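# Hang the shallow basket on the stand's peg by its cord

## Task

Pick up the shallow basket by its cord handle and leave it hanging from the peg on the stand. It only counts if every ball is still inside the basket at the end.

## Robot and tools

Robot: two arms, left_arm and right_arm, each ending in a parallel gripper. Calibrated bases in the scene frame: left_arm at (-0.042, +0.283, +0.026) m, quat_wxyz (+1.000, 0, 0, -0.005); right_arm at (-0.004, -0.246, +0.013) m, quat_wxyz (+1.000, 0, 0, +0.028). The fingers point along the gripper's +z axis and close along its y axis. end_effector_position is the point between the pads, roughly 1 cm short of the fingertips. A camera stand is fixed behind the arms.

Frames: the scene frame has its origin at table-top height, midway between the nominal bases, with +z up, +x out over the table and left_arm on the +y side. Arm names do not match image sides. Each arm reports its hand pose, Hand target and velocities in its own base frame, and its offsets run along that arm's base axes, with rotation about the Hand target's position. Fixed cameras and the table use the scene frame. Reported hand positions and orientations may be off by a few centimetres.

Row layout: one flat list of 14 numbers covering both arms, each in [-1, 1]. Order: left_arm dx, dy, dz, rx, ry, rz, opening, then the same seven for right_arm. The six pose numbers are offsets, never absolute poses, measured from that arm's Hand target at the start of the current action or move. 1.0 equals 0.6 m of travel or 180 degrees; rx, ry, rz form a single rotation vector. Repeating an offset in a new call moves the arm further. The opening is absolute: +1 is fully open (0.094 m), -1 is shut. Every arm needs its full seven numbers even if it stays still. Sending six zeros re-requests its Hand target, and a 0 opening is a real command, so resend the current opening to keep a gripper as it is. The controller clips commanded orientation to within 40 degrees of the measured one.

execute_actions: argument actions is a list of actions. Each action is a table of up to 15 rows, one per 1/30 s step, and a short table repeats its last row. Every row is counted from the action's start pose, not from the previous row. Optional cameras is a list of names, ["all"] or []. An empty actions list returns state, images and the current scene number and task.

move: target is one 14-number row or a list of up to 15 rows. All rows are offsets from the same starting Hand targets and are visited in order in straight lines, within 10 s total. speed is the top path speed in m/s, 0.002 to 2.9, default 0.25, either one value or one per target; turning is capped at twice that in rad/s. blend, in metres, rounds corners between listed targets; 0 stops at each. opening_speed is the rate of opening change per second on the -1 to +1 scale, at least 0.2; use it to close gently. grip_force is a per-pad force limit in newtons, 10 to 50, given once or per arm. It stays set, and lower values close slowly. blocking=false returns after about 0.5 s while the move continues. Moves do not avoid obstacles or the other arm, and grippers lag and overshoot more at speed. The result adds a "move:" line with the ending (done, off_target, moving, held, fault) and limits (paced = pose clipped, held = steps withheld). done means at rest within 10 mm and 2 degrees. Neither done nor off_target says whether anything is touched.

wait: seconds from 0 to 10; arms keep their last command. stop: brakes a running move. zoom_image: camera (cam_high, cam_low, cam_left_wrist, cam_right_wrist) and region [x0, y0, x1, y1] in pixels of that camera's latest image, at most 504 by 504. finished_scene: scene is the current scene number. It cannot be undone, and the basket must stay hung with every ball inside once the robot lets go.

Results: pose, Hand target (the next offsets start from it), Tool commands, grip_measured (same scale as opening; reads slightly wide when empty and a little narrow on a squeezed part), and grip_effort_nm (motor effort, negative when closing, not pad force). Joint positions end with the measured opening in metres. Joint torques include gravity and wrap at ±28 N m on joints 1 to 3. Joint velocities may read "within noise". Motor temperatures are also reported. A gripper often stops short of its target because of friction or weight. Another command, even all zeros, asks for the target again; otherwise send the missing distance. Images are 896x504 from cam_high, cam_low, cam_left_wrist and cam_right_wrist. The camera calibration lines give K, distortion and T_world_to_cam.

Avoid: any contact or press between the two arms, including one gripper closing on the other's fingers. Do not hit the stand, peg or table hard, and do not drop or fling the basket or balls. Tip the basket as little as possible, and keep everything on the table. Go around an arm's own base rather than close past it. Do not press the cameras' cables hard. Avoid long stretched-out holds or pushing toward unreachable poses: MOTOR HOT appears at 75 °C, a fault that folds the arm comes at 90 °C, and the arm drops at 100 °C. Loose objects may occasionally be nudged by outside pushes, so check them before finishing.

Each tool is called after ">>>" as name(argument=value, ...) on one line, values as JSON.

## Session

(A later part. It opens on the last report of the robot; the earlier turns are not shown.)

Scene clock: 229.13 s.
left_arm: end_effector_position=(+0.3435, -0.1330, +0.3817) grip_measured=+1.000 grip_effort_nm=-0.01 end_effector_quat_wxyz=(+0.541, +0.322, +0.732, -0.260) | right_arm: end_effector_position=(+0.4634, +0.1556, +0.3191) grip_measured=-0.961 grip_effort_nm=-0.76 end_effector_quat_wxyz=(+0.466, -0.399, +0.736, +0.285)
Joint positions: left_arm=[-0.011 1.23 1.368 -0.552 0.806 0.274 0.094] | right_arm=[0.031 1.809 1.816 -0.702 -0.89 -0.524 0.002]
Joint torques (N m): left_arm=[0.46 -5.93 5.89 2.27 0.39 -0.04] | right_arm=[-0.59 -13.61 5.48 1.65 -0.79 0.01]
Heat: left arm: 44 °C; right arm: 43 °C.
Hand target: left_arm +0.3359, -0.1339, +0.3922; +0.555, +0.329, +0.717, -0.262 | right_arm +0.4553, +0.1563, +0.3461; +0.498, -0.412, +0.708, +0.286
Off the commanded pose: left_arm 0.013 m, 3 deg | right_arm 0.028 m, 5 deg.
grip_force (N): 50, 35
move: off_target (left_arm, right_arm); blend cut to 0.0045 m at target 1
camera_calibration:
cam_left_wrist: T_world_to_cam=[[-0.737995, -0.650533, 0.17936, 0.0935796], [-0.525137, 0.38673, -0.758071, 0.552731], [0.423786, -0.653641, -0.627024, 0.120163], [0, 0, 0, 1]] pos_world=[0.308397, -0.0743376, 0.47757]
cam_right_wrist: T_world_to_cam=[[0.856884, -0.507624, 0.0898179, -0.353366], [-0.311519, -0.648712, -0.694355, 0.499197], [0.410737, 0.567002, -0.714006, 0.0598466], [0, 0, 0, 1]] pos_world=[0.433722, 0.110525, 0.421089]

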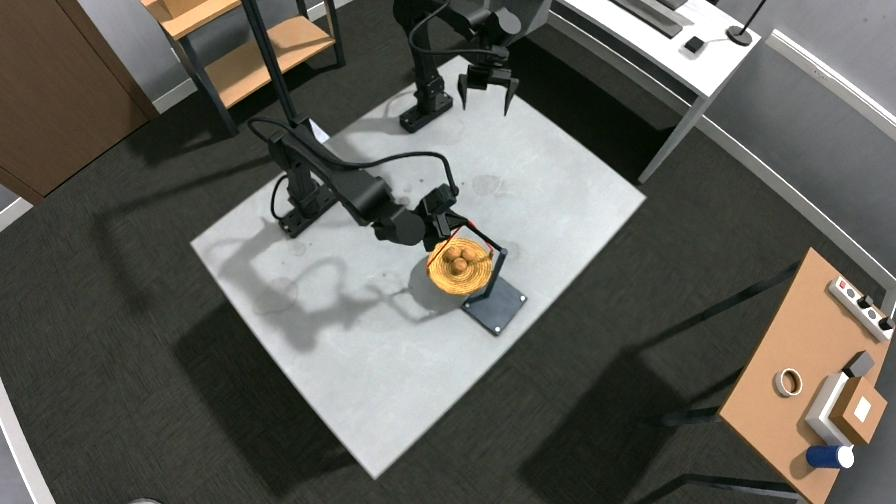

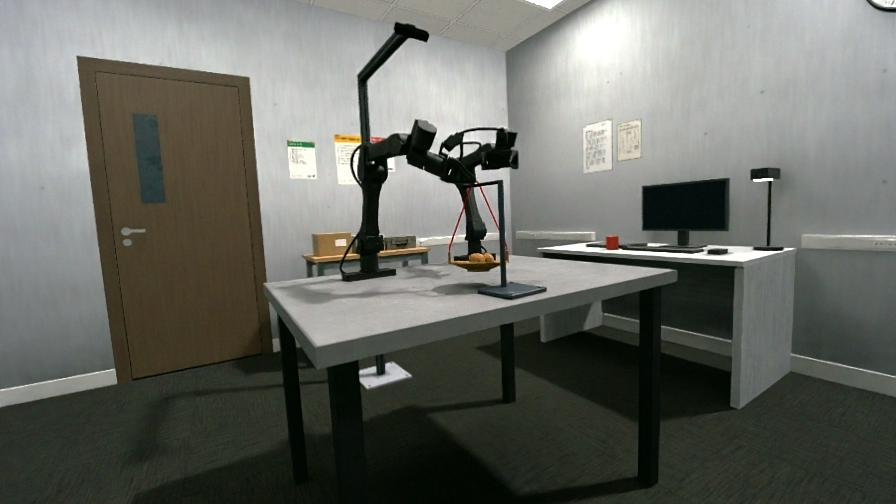

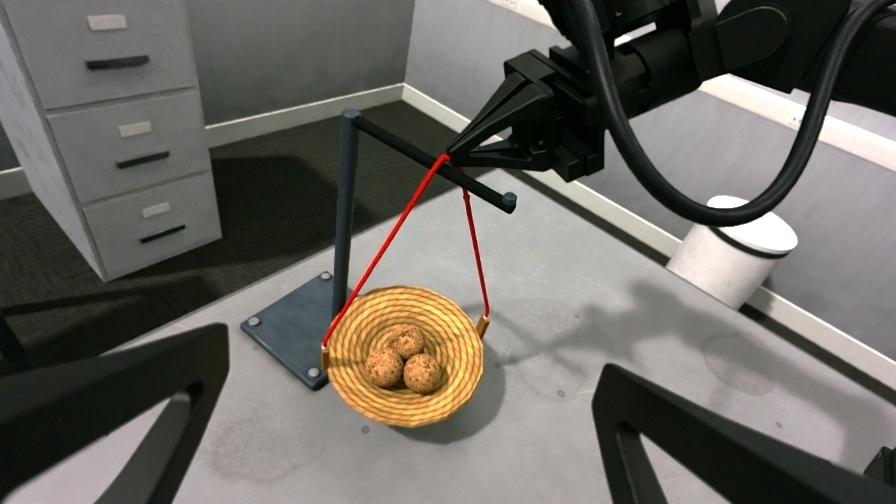

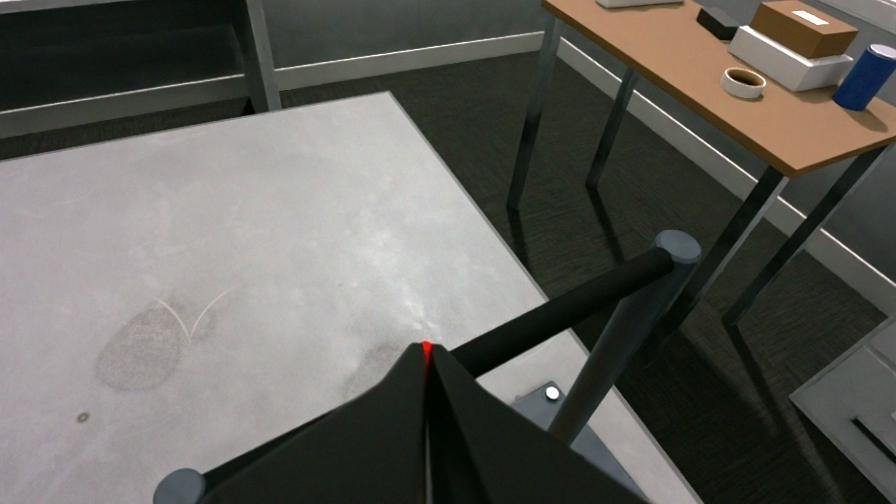

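>>> move(target=[0,0,0,0,0,0, 1, 0.0, 0.0, -0.008, 0,0,0, -1], speed=0.03, cameras=["cam_low","cam_left_wrist"])

>>> zoom_image(camera="cam_low", region=[440, 160, 520, 220])

>>> zoom_image(camera="cam_left_wrist", region=[380, 80, 580, 260])

Scene clock: 231.30 s.
left_arm: end_effector_position=(+0.3435, -0.1330, +0.3817) grip_measured=+1.000 grip_effort_nm=-0.01 end_effector_quat_wxyz=(+0.541, +0.322, +0.732, -0.260) | right_arm: end_effector_position=(+0.4632, +0.1561, +0.3176) grip_measured=-0.961 grip_effort_nm=-0.76 end_effector_quat_wxyz=(+0.471, -0.402, +0.732, +0.285)
Joint positions: left_arm=[-0.011 1.23 1.368 -0.552 0.806 0.274 0.094] | right_arm=[0.031 1.801 1.791 -0.673 -0.895 -0.524 0.002]
Joint torques (N m): left_arm=[0.44 -5.86 5.93 2.28 0.4 -0.07] | right_arm=[-0.64 -13.24 5.39 1.63 -0.73 0.03]
Heat: left arm: 44 °C; right arm: 43 °C.
Hand target: left_arm +0.3359, -0.1339, +0.3922; +0.555, +0.329, +0.717, -0.262 | right_arm +0.4553, +0.1564, +0.3415; +0.498, -0.412, +0.708, +0.286
Off the commanded pose: left_arm 0.013 m, 3 deg | right_arm 0.025 m, 4 deg.
grip_force (N): 50, 35
move: off_target (left_arm, right_arm)
camera_calibration:
cam_left_wrist: T_world_to_cam=[[-0.737995, -0.650533, 0.17936, 0.0935796], [-0.525137, 0.38673, -0.758071, 0.552731], [0.423786, -0.653641, -0.627024, 0.120163], [0, 0, 0, 1]] pos_world=[0.308397, -0.0743376, 0.47757]
Images, in order (width x height): cam_low 896x504, cam_left_wrist 896x504.

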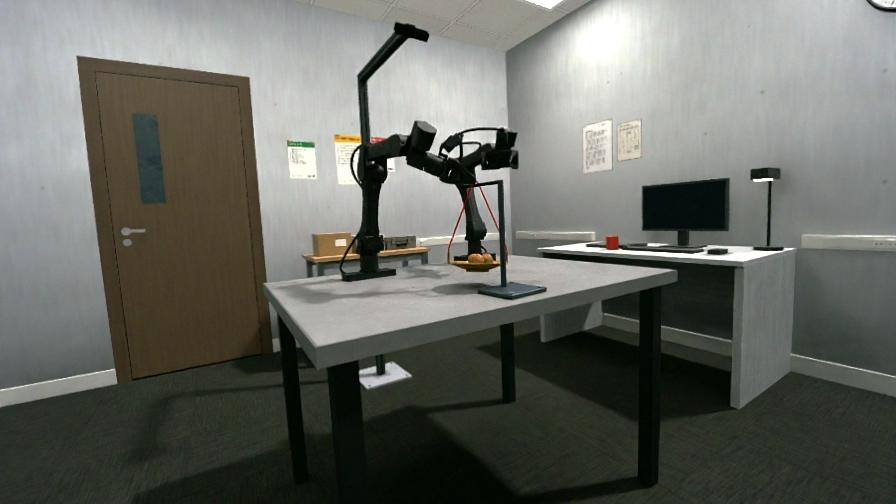

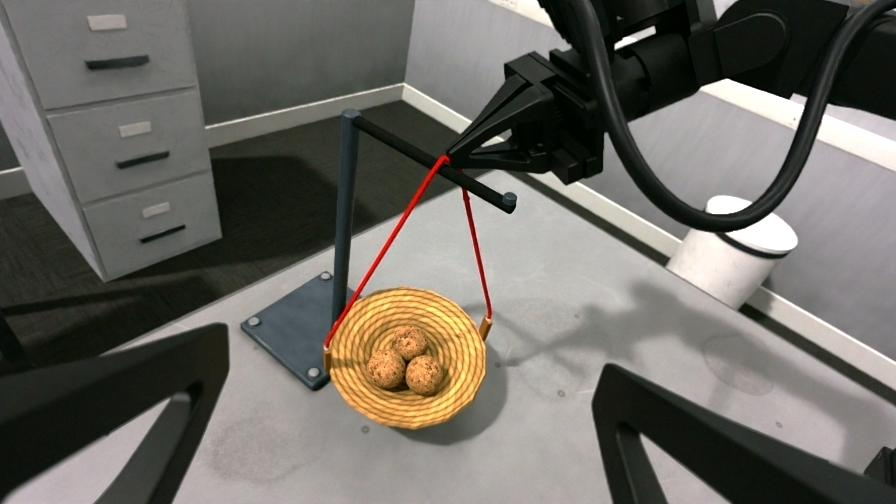

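Scaled by 6.300 from the camera's 896x504 image, which has a finer 1280x720 frame.

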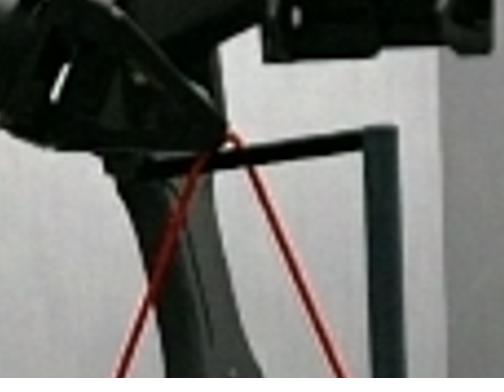

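Scaled by 2.520 from the camera's 896x504 image, which has a finer 1280x720 frame.

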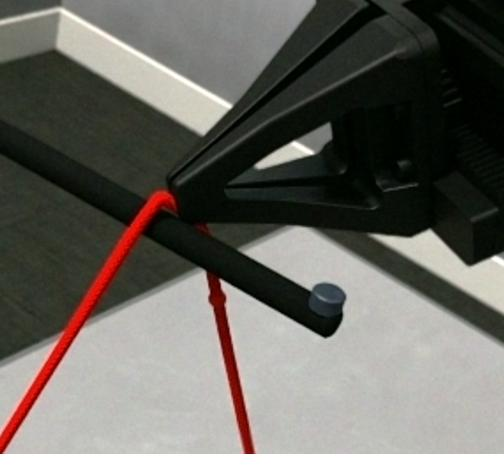

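>>> move(target=[0,0,0,0,0,0, 1, 0.0, 0.0, -0.008, 0,0,0, -1], speed=0.03, cameras=["cam_low","cam_left_wrist","cam_right_wrist"])

>>> zoom_image(camera="cam_low", region=[455, 170, 495, 200])

>>> zoom_image(camera="cam_left_wrist", region=[410, 120, 510, 210])

>>> zoom_image(camera="cam_right_wrist", region=[330, 280, 560, 480])

Scene clock: 233.70 s.
left_arm: end_effector_position=(+0.3435, -0.1330, +0.3817) grip_measured=+1.000 grip_effort_nm=-0.01 end_effector_quat_wxyz=(+0.541, +0.322, +0.732, -0.260) | right_arm: end_effector_position=(+0.4630, +0.1567, +0.3169) grip_measured=-0.961 grip_effort_nm=-0.76 end_effector_quat_wxyz=(+0.476, -0.404, +0.727, +0.284)
Joint positions: left_arm=[-0.011 1.23 1.368 -0.552 0.806 0.274 0.094] | right_arm=[0.031 1.793 1.768 -0.643 -0.9 -0.524 0.002]
Joint torques (N m): left_arm=[0.43 -5.87 5.96 2.27 0.43 -0.04] | right_arm=[-0.64 -12.81 5.26 1.55 -0.67 0.04]
Heat: left arm: 44 °C; right arm: 43 °C.
Hand target: left_arm +0.3359, -0.1339, +0.3922; +0.555, +0.329, +0.717, -0.262 | right_arm +0.4554, +0.1563, +0.3365; +0.498, -0.412, +0.708, +0.285
Off the commanded pose: left_arm 0.013 m, 3 deg | right_arm 0.021 m, 3 deg.
grip_force (N): 50, 35
move: off_target (left_arm, right_arm)
camera_calibration:
cam_left_wrist: T_world_to_cam=[[-0.737995, -0.650533, 0.17936, 0.0935796], [-0.525137, 0.38673, -0.758071, 0.552731], [0.423786, -0.653641, -0.627024, 0.120163], [0, 0, 0, 1]] pos_world=[0.308397, -0.0743376, 0.47757]
cam_right_wrist: T_world_to_cam=[[0.858087, -0.501742, 0.109279, -0.359963], [-0.287728, -0.646057, -0.706981, 0.490927], [0.425323, 0.575209, -0.698739, 0.0449059], [0, 0, 0, 1]] pos_world=[0.431033, 0.110728, 0.41779]
Images, in order (width x height): cam_low 896x504, cam_left_wrist 896x504, cam_right_wrist 896x504.

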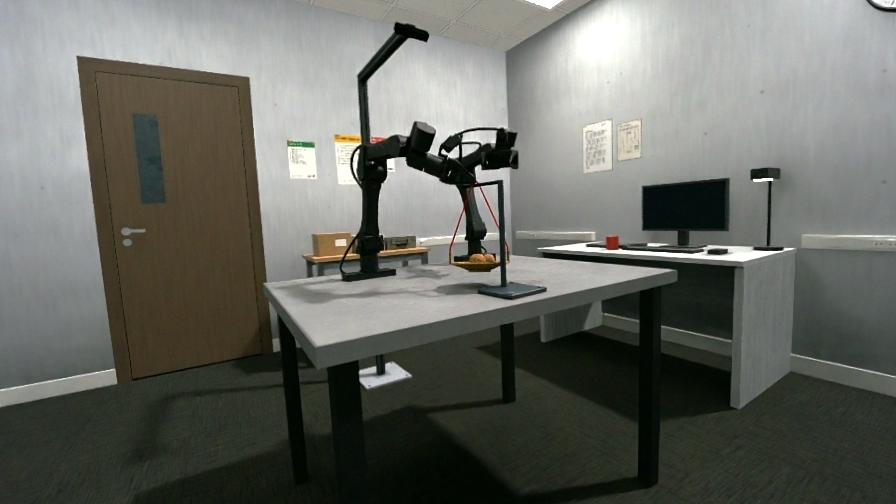

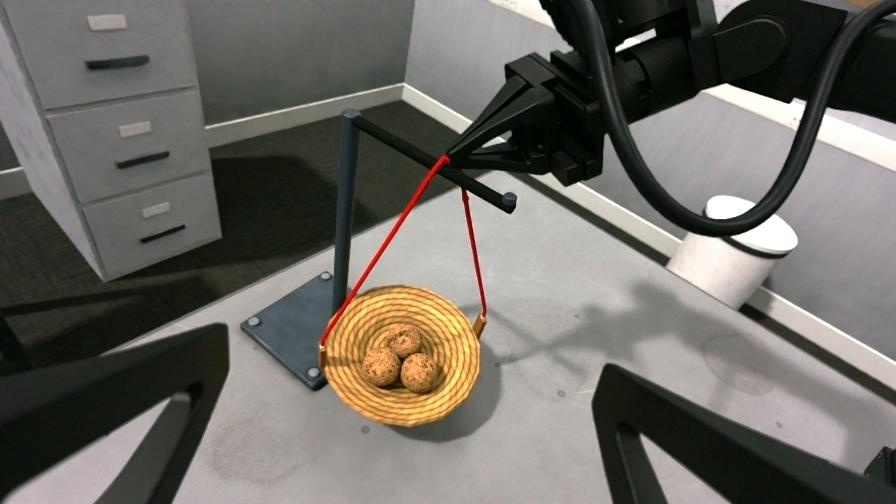

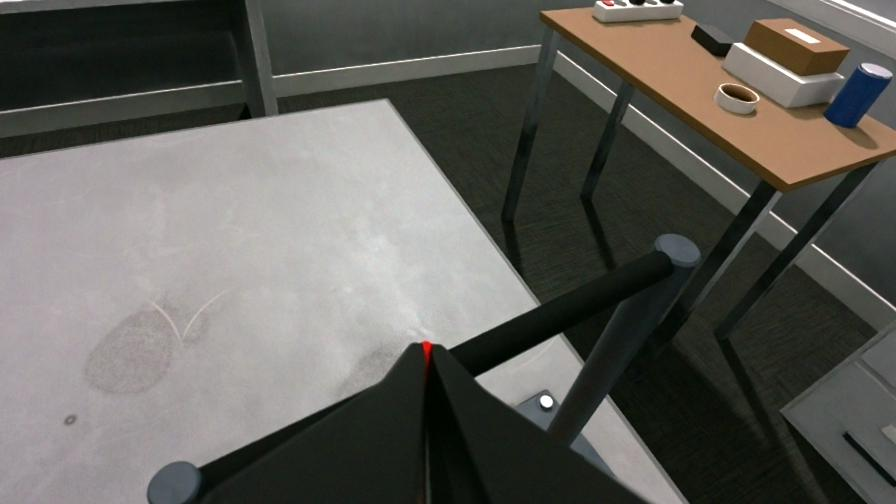

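Scaled by 12.600 from the camera's 896x504 image, which has a finer 1280x720 frame.

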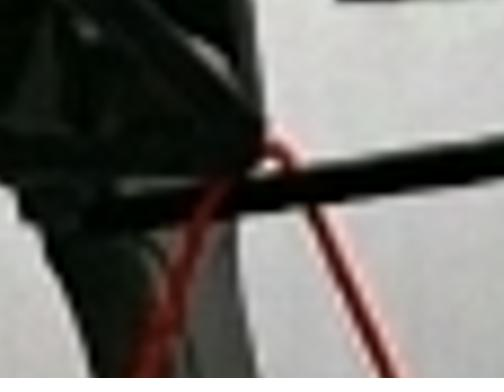

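Scaled by 5.040 from the camera's 896x504 image, which has a finer 1280x720 frame.

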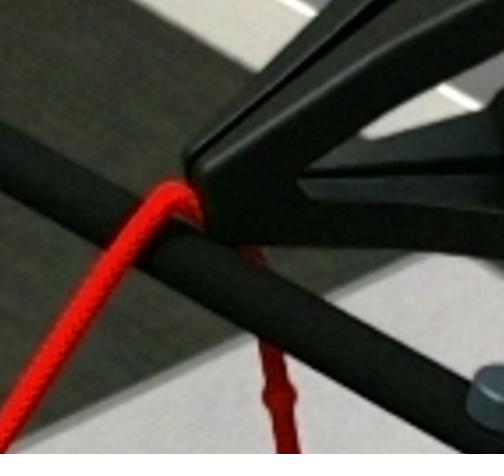

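Scaled by 2.191 from the camera's 896x504 image, which has a finer 1280x720 frame.

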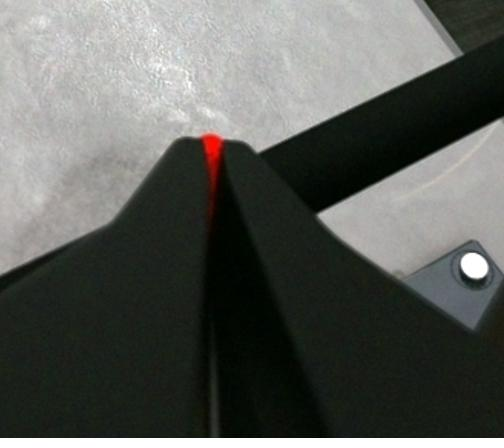

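>>> move(target=[0,0,0,0,0,0, 1, 0.0, 0.0, 0.0, 0,0,0, -0.6], speed=0.03, opening_speed=0.2, cameras=["cam_low","cam_left_wrist","cam_right_wrist"])

>>> zoom_image(camera="cam_low", region=[430, 170, 530, 280])

>>> zoom_image(camera="cam_left_wrist", region=[380, 100, 540, 240])

Scene clock: 238.00 s.
left_arm: end_effector_position=(+0.3435, -0.1330, +0.3817) grip_measured=+1.000 grip_effort_nm=-0.01 end_effector_quat_wxyz=(+0.541, +0.322, +0.732, -0.260) | right_arm: end_effector_position=(+0.4635, +0.1567, +0.3202) grip_measured=-0.602 grip_effort_nm=0.07 end_effector_quat_wxyz=(+0.482, -0.406, +0.723, +0.283)
Joint positions: left_arm=[-0.011 1.23 1.368 -0.552 0.806 0.274 0.094] | right_arm=[0.03 1.79 1.768 -0.631 -0.905 -0.524 0.019]
Joint torques (N m): left_arm=[0.46 -5.89 5.91 2.27 0.41 -0.05] | right_arm=[-0.47 -12.6 5.23 1.47 -0.62 0.07]
Heat: left arm: 44 °C; right arm: 42 °C.
Hand target: left_arm +0.3359, -0.1339, +0.3922; +0.555, +0.329, +0.717, -0.262 | right_arm +0.4553, +0.1564, +0.3367; +0.498, -0.412, +0.708, +0.286
Off the commanded pose: left_arm 0.013 m, 3 deg | right_arm 0.018 m, 3 deg.
grip_force (N): 50, 35
move: off_target (left_arm, right_arm)
camera_calibration:
cam_left_wrist: T_world_to_cam=[[-0.737995, -0.650533, 0.17936, 0.0935796], [-0.525137, 0.38673, -0.758071, 0.552731], [0.423786, -0.653641, -0.627024, 0.120163], [0, 0, 0, 1]] pos_world=[0.308397, -0.0743376, 0.47757]
cam_right_wrist: T_world_to_cam=[[0.857641, -0.500041, 0.120043, -0.3642], [-0.275912, -0.644431, -0.713149, 0.489581], [0.433963, 0.578505, -0.690658, 0.0398557], [0, 0, 0, 1]] pos_world=[0.430139, 0.11033, 0.420391]
Images, in order (width x height): cam_low 896x504, cam_left_wrist 896x504, cam_right_wrist 896x504.

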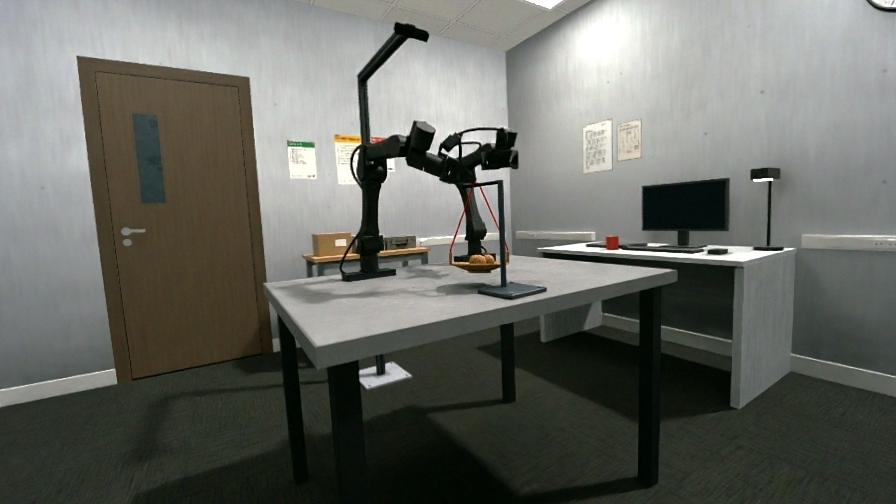

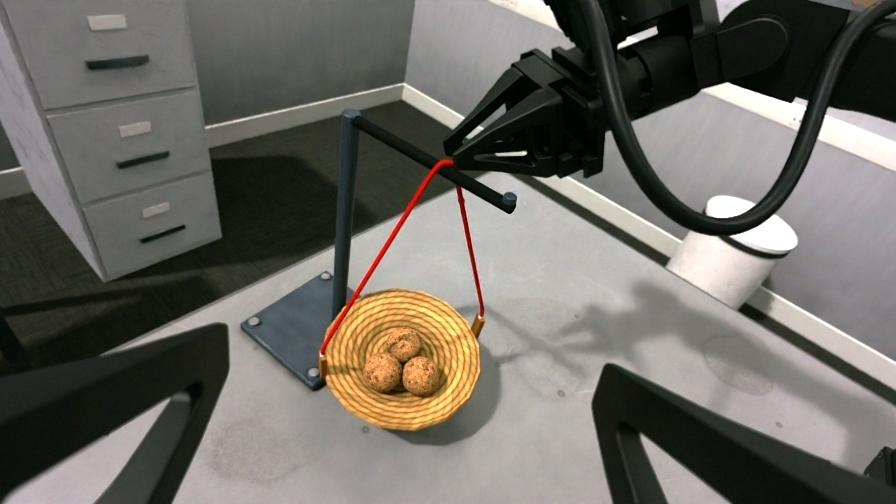

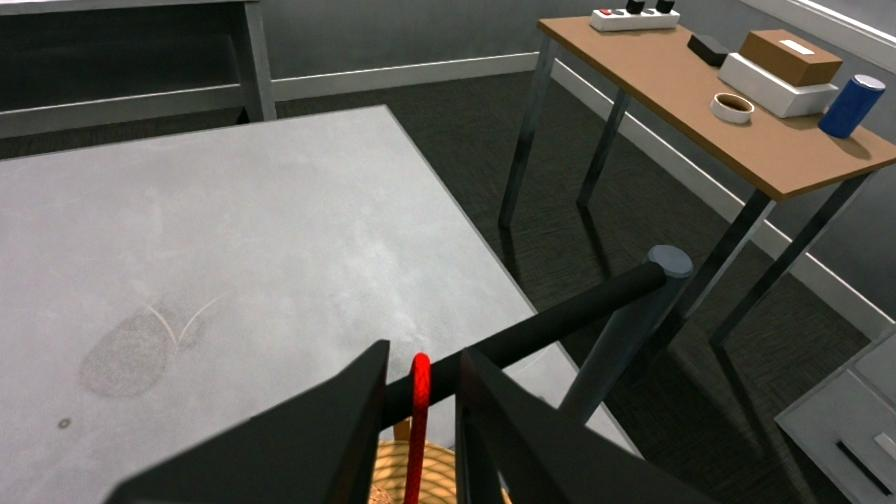

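Scaled by 4.582 from the camera's 896x504 image, which has a finer 1280x720 frame.

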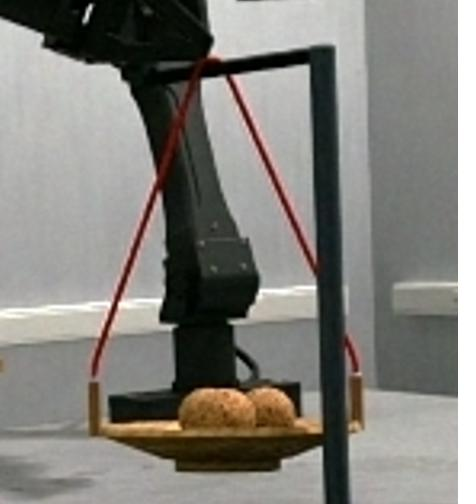

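Scaled by 3.150 from the camera's 896x504 image, which has a finer 1280x720 frame.

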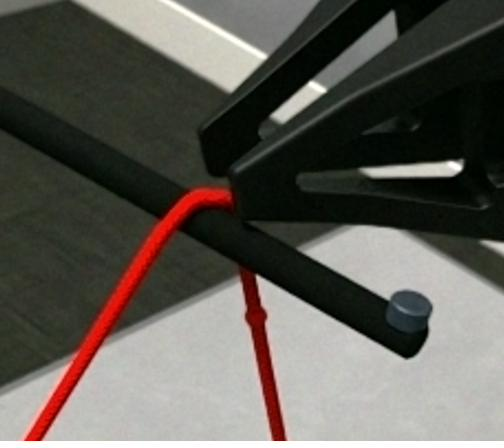

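>>> move(target=[[0,0,0,0,0,0, 1, -0.003, 0.0, 0.08, 0,0,0, -0.6],[0,0,0,0,0,0, 1, -0.1, -0.2, 0.13, 0,0,0, -0.6]], speed=[0.05,0.12], blend=[0.01, 0], cameras=["cam_high","cam_low","cam_left_wrist"])

>>> zoom_image(camera="cam_low", region=[430, 170, 530, 280])

>>> zoom_image(camera="cam_left_wrist", region=[300, 100, 540, 440])

Scene clock: 242.73 s.
left_arm: end_effector_position=(+0.3435, -0.1330, +0.3817) grip_measured=+1.000 grip_effort_nm=-0.01 end_effector_quat_wxyz=(+0.541, +0.322, +0.732, -0.260) | right_arm: end_effector_position=(+0.3986, +0.0332, +0.4078) grip_measured=-0.602 grip_effort_nm=0.08 end_effector_quat_wxyz=(+0.496, -0.408, +0.717, +0.271)
Joint positions: left_arm=[-0.011 1.23 1.368 -0.552 0.806 0.274 0.094] | right_arm=[-0.344 1.905 2.386 -1.558 -1.15 -1.056 0.019]
Joint torques (N m): left_arm=[0.44 -5.93 5.89 2.29 0.42 -0.06] | right_arm=[-0.12 -7.83 6.48 0.67 -0.87 -0.05]
Heat: left arm: 45 °C; right arm: 42 °C.
Hand target: left_arm +0.3359, -0.1339, +0.3922; +0.555, +0.329, +0.717, -0.262 | right_arm +0.3954, +0.0363, +0.4145; +0.498, -0.412, +0.708, +0.286
Off the commanded pose: left_arm 0.013 m, 3 deg | right_arm 0.008 m, 2 deg.
joint sent to its limit (right arm) — joint 4 (wrist pitch), lower limit. The joint targets still meet the commanded pose.
grip_force (N): 50, 35
move: off_target (left_arm)
camera_calibration:
cam_left_wrist: T_world_to_cam=[[-0.737995, -0.650533, 0.17936, 0.0935796], [-0.525137, 0.38673, -0.758071, 0.552731], [0.423786, -0.653641, -0.627024, 0.120163], [0, 0, 0, 1]] pos_world=[0.308397, -0.0743376, 0.47757]
Images, in order (width x height): cam_high 896x504, cam_low 896x504, cam_left_wrist 896x504.

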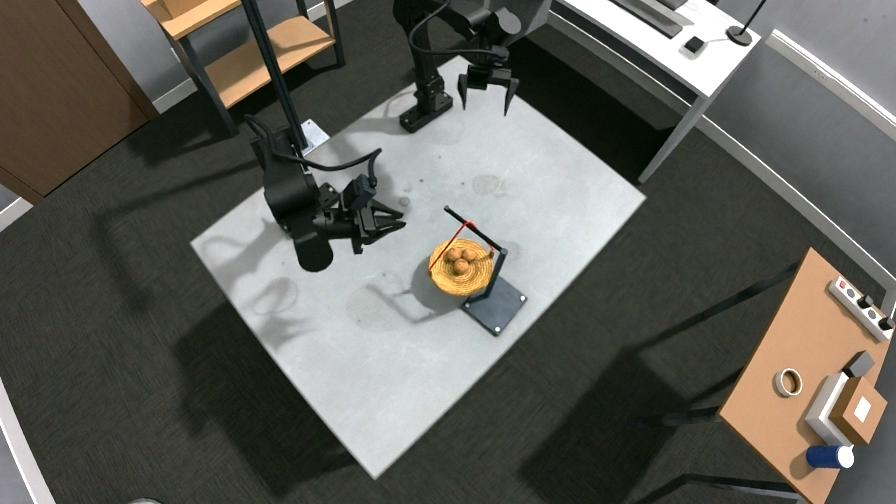

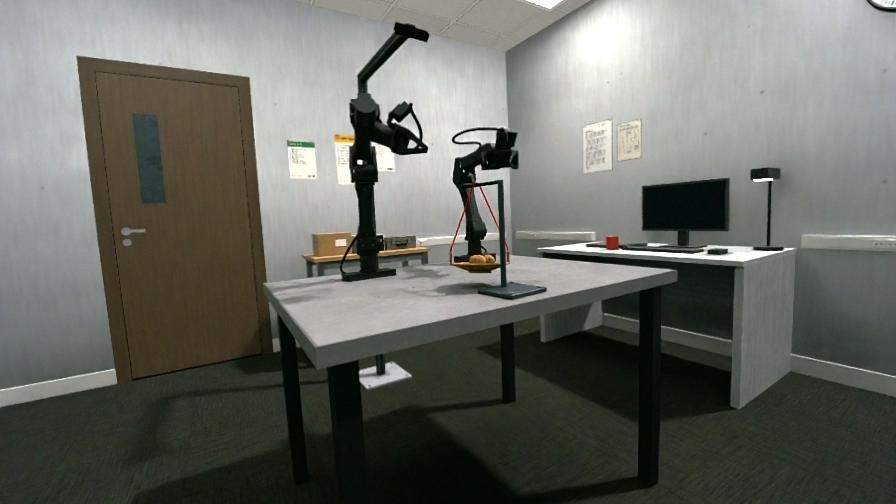

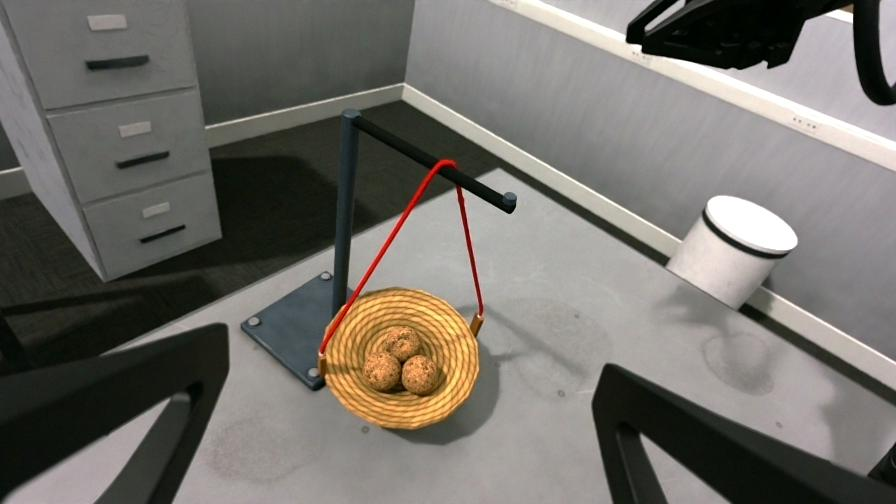

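Scaled by 4.582 from the camera's 896x504 image, which has a finer 1280x720 frame.

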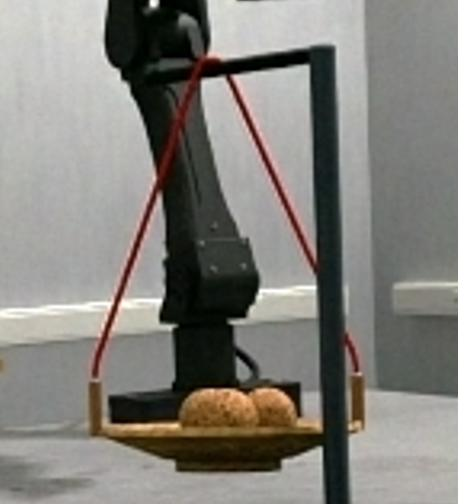

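Scaled by 1.482 from the camera's 896x504 image, which has a finer 1280x720 frame.

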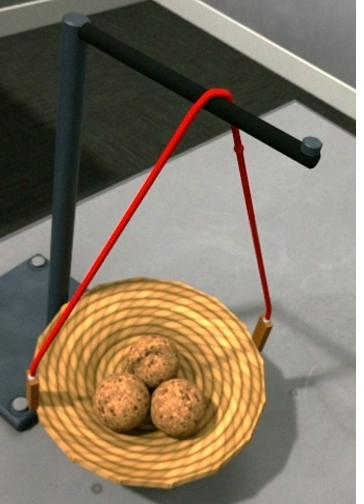

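>>> finished_scene(scene=1)

The scene is finished: the task was done.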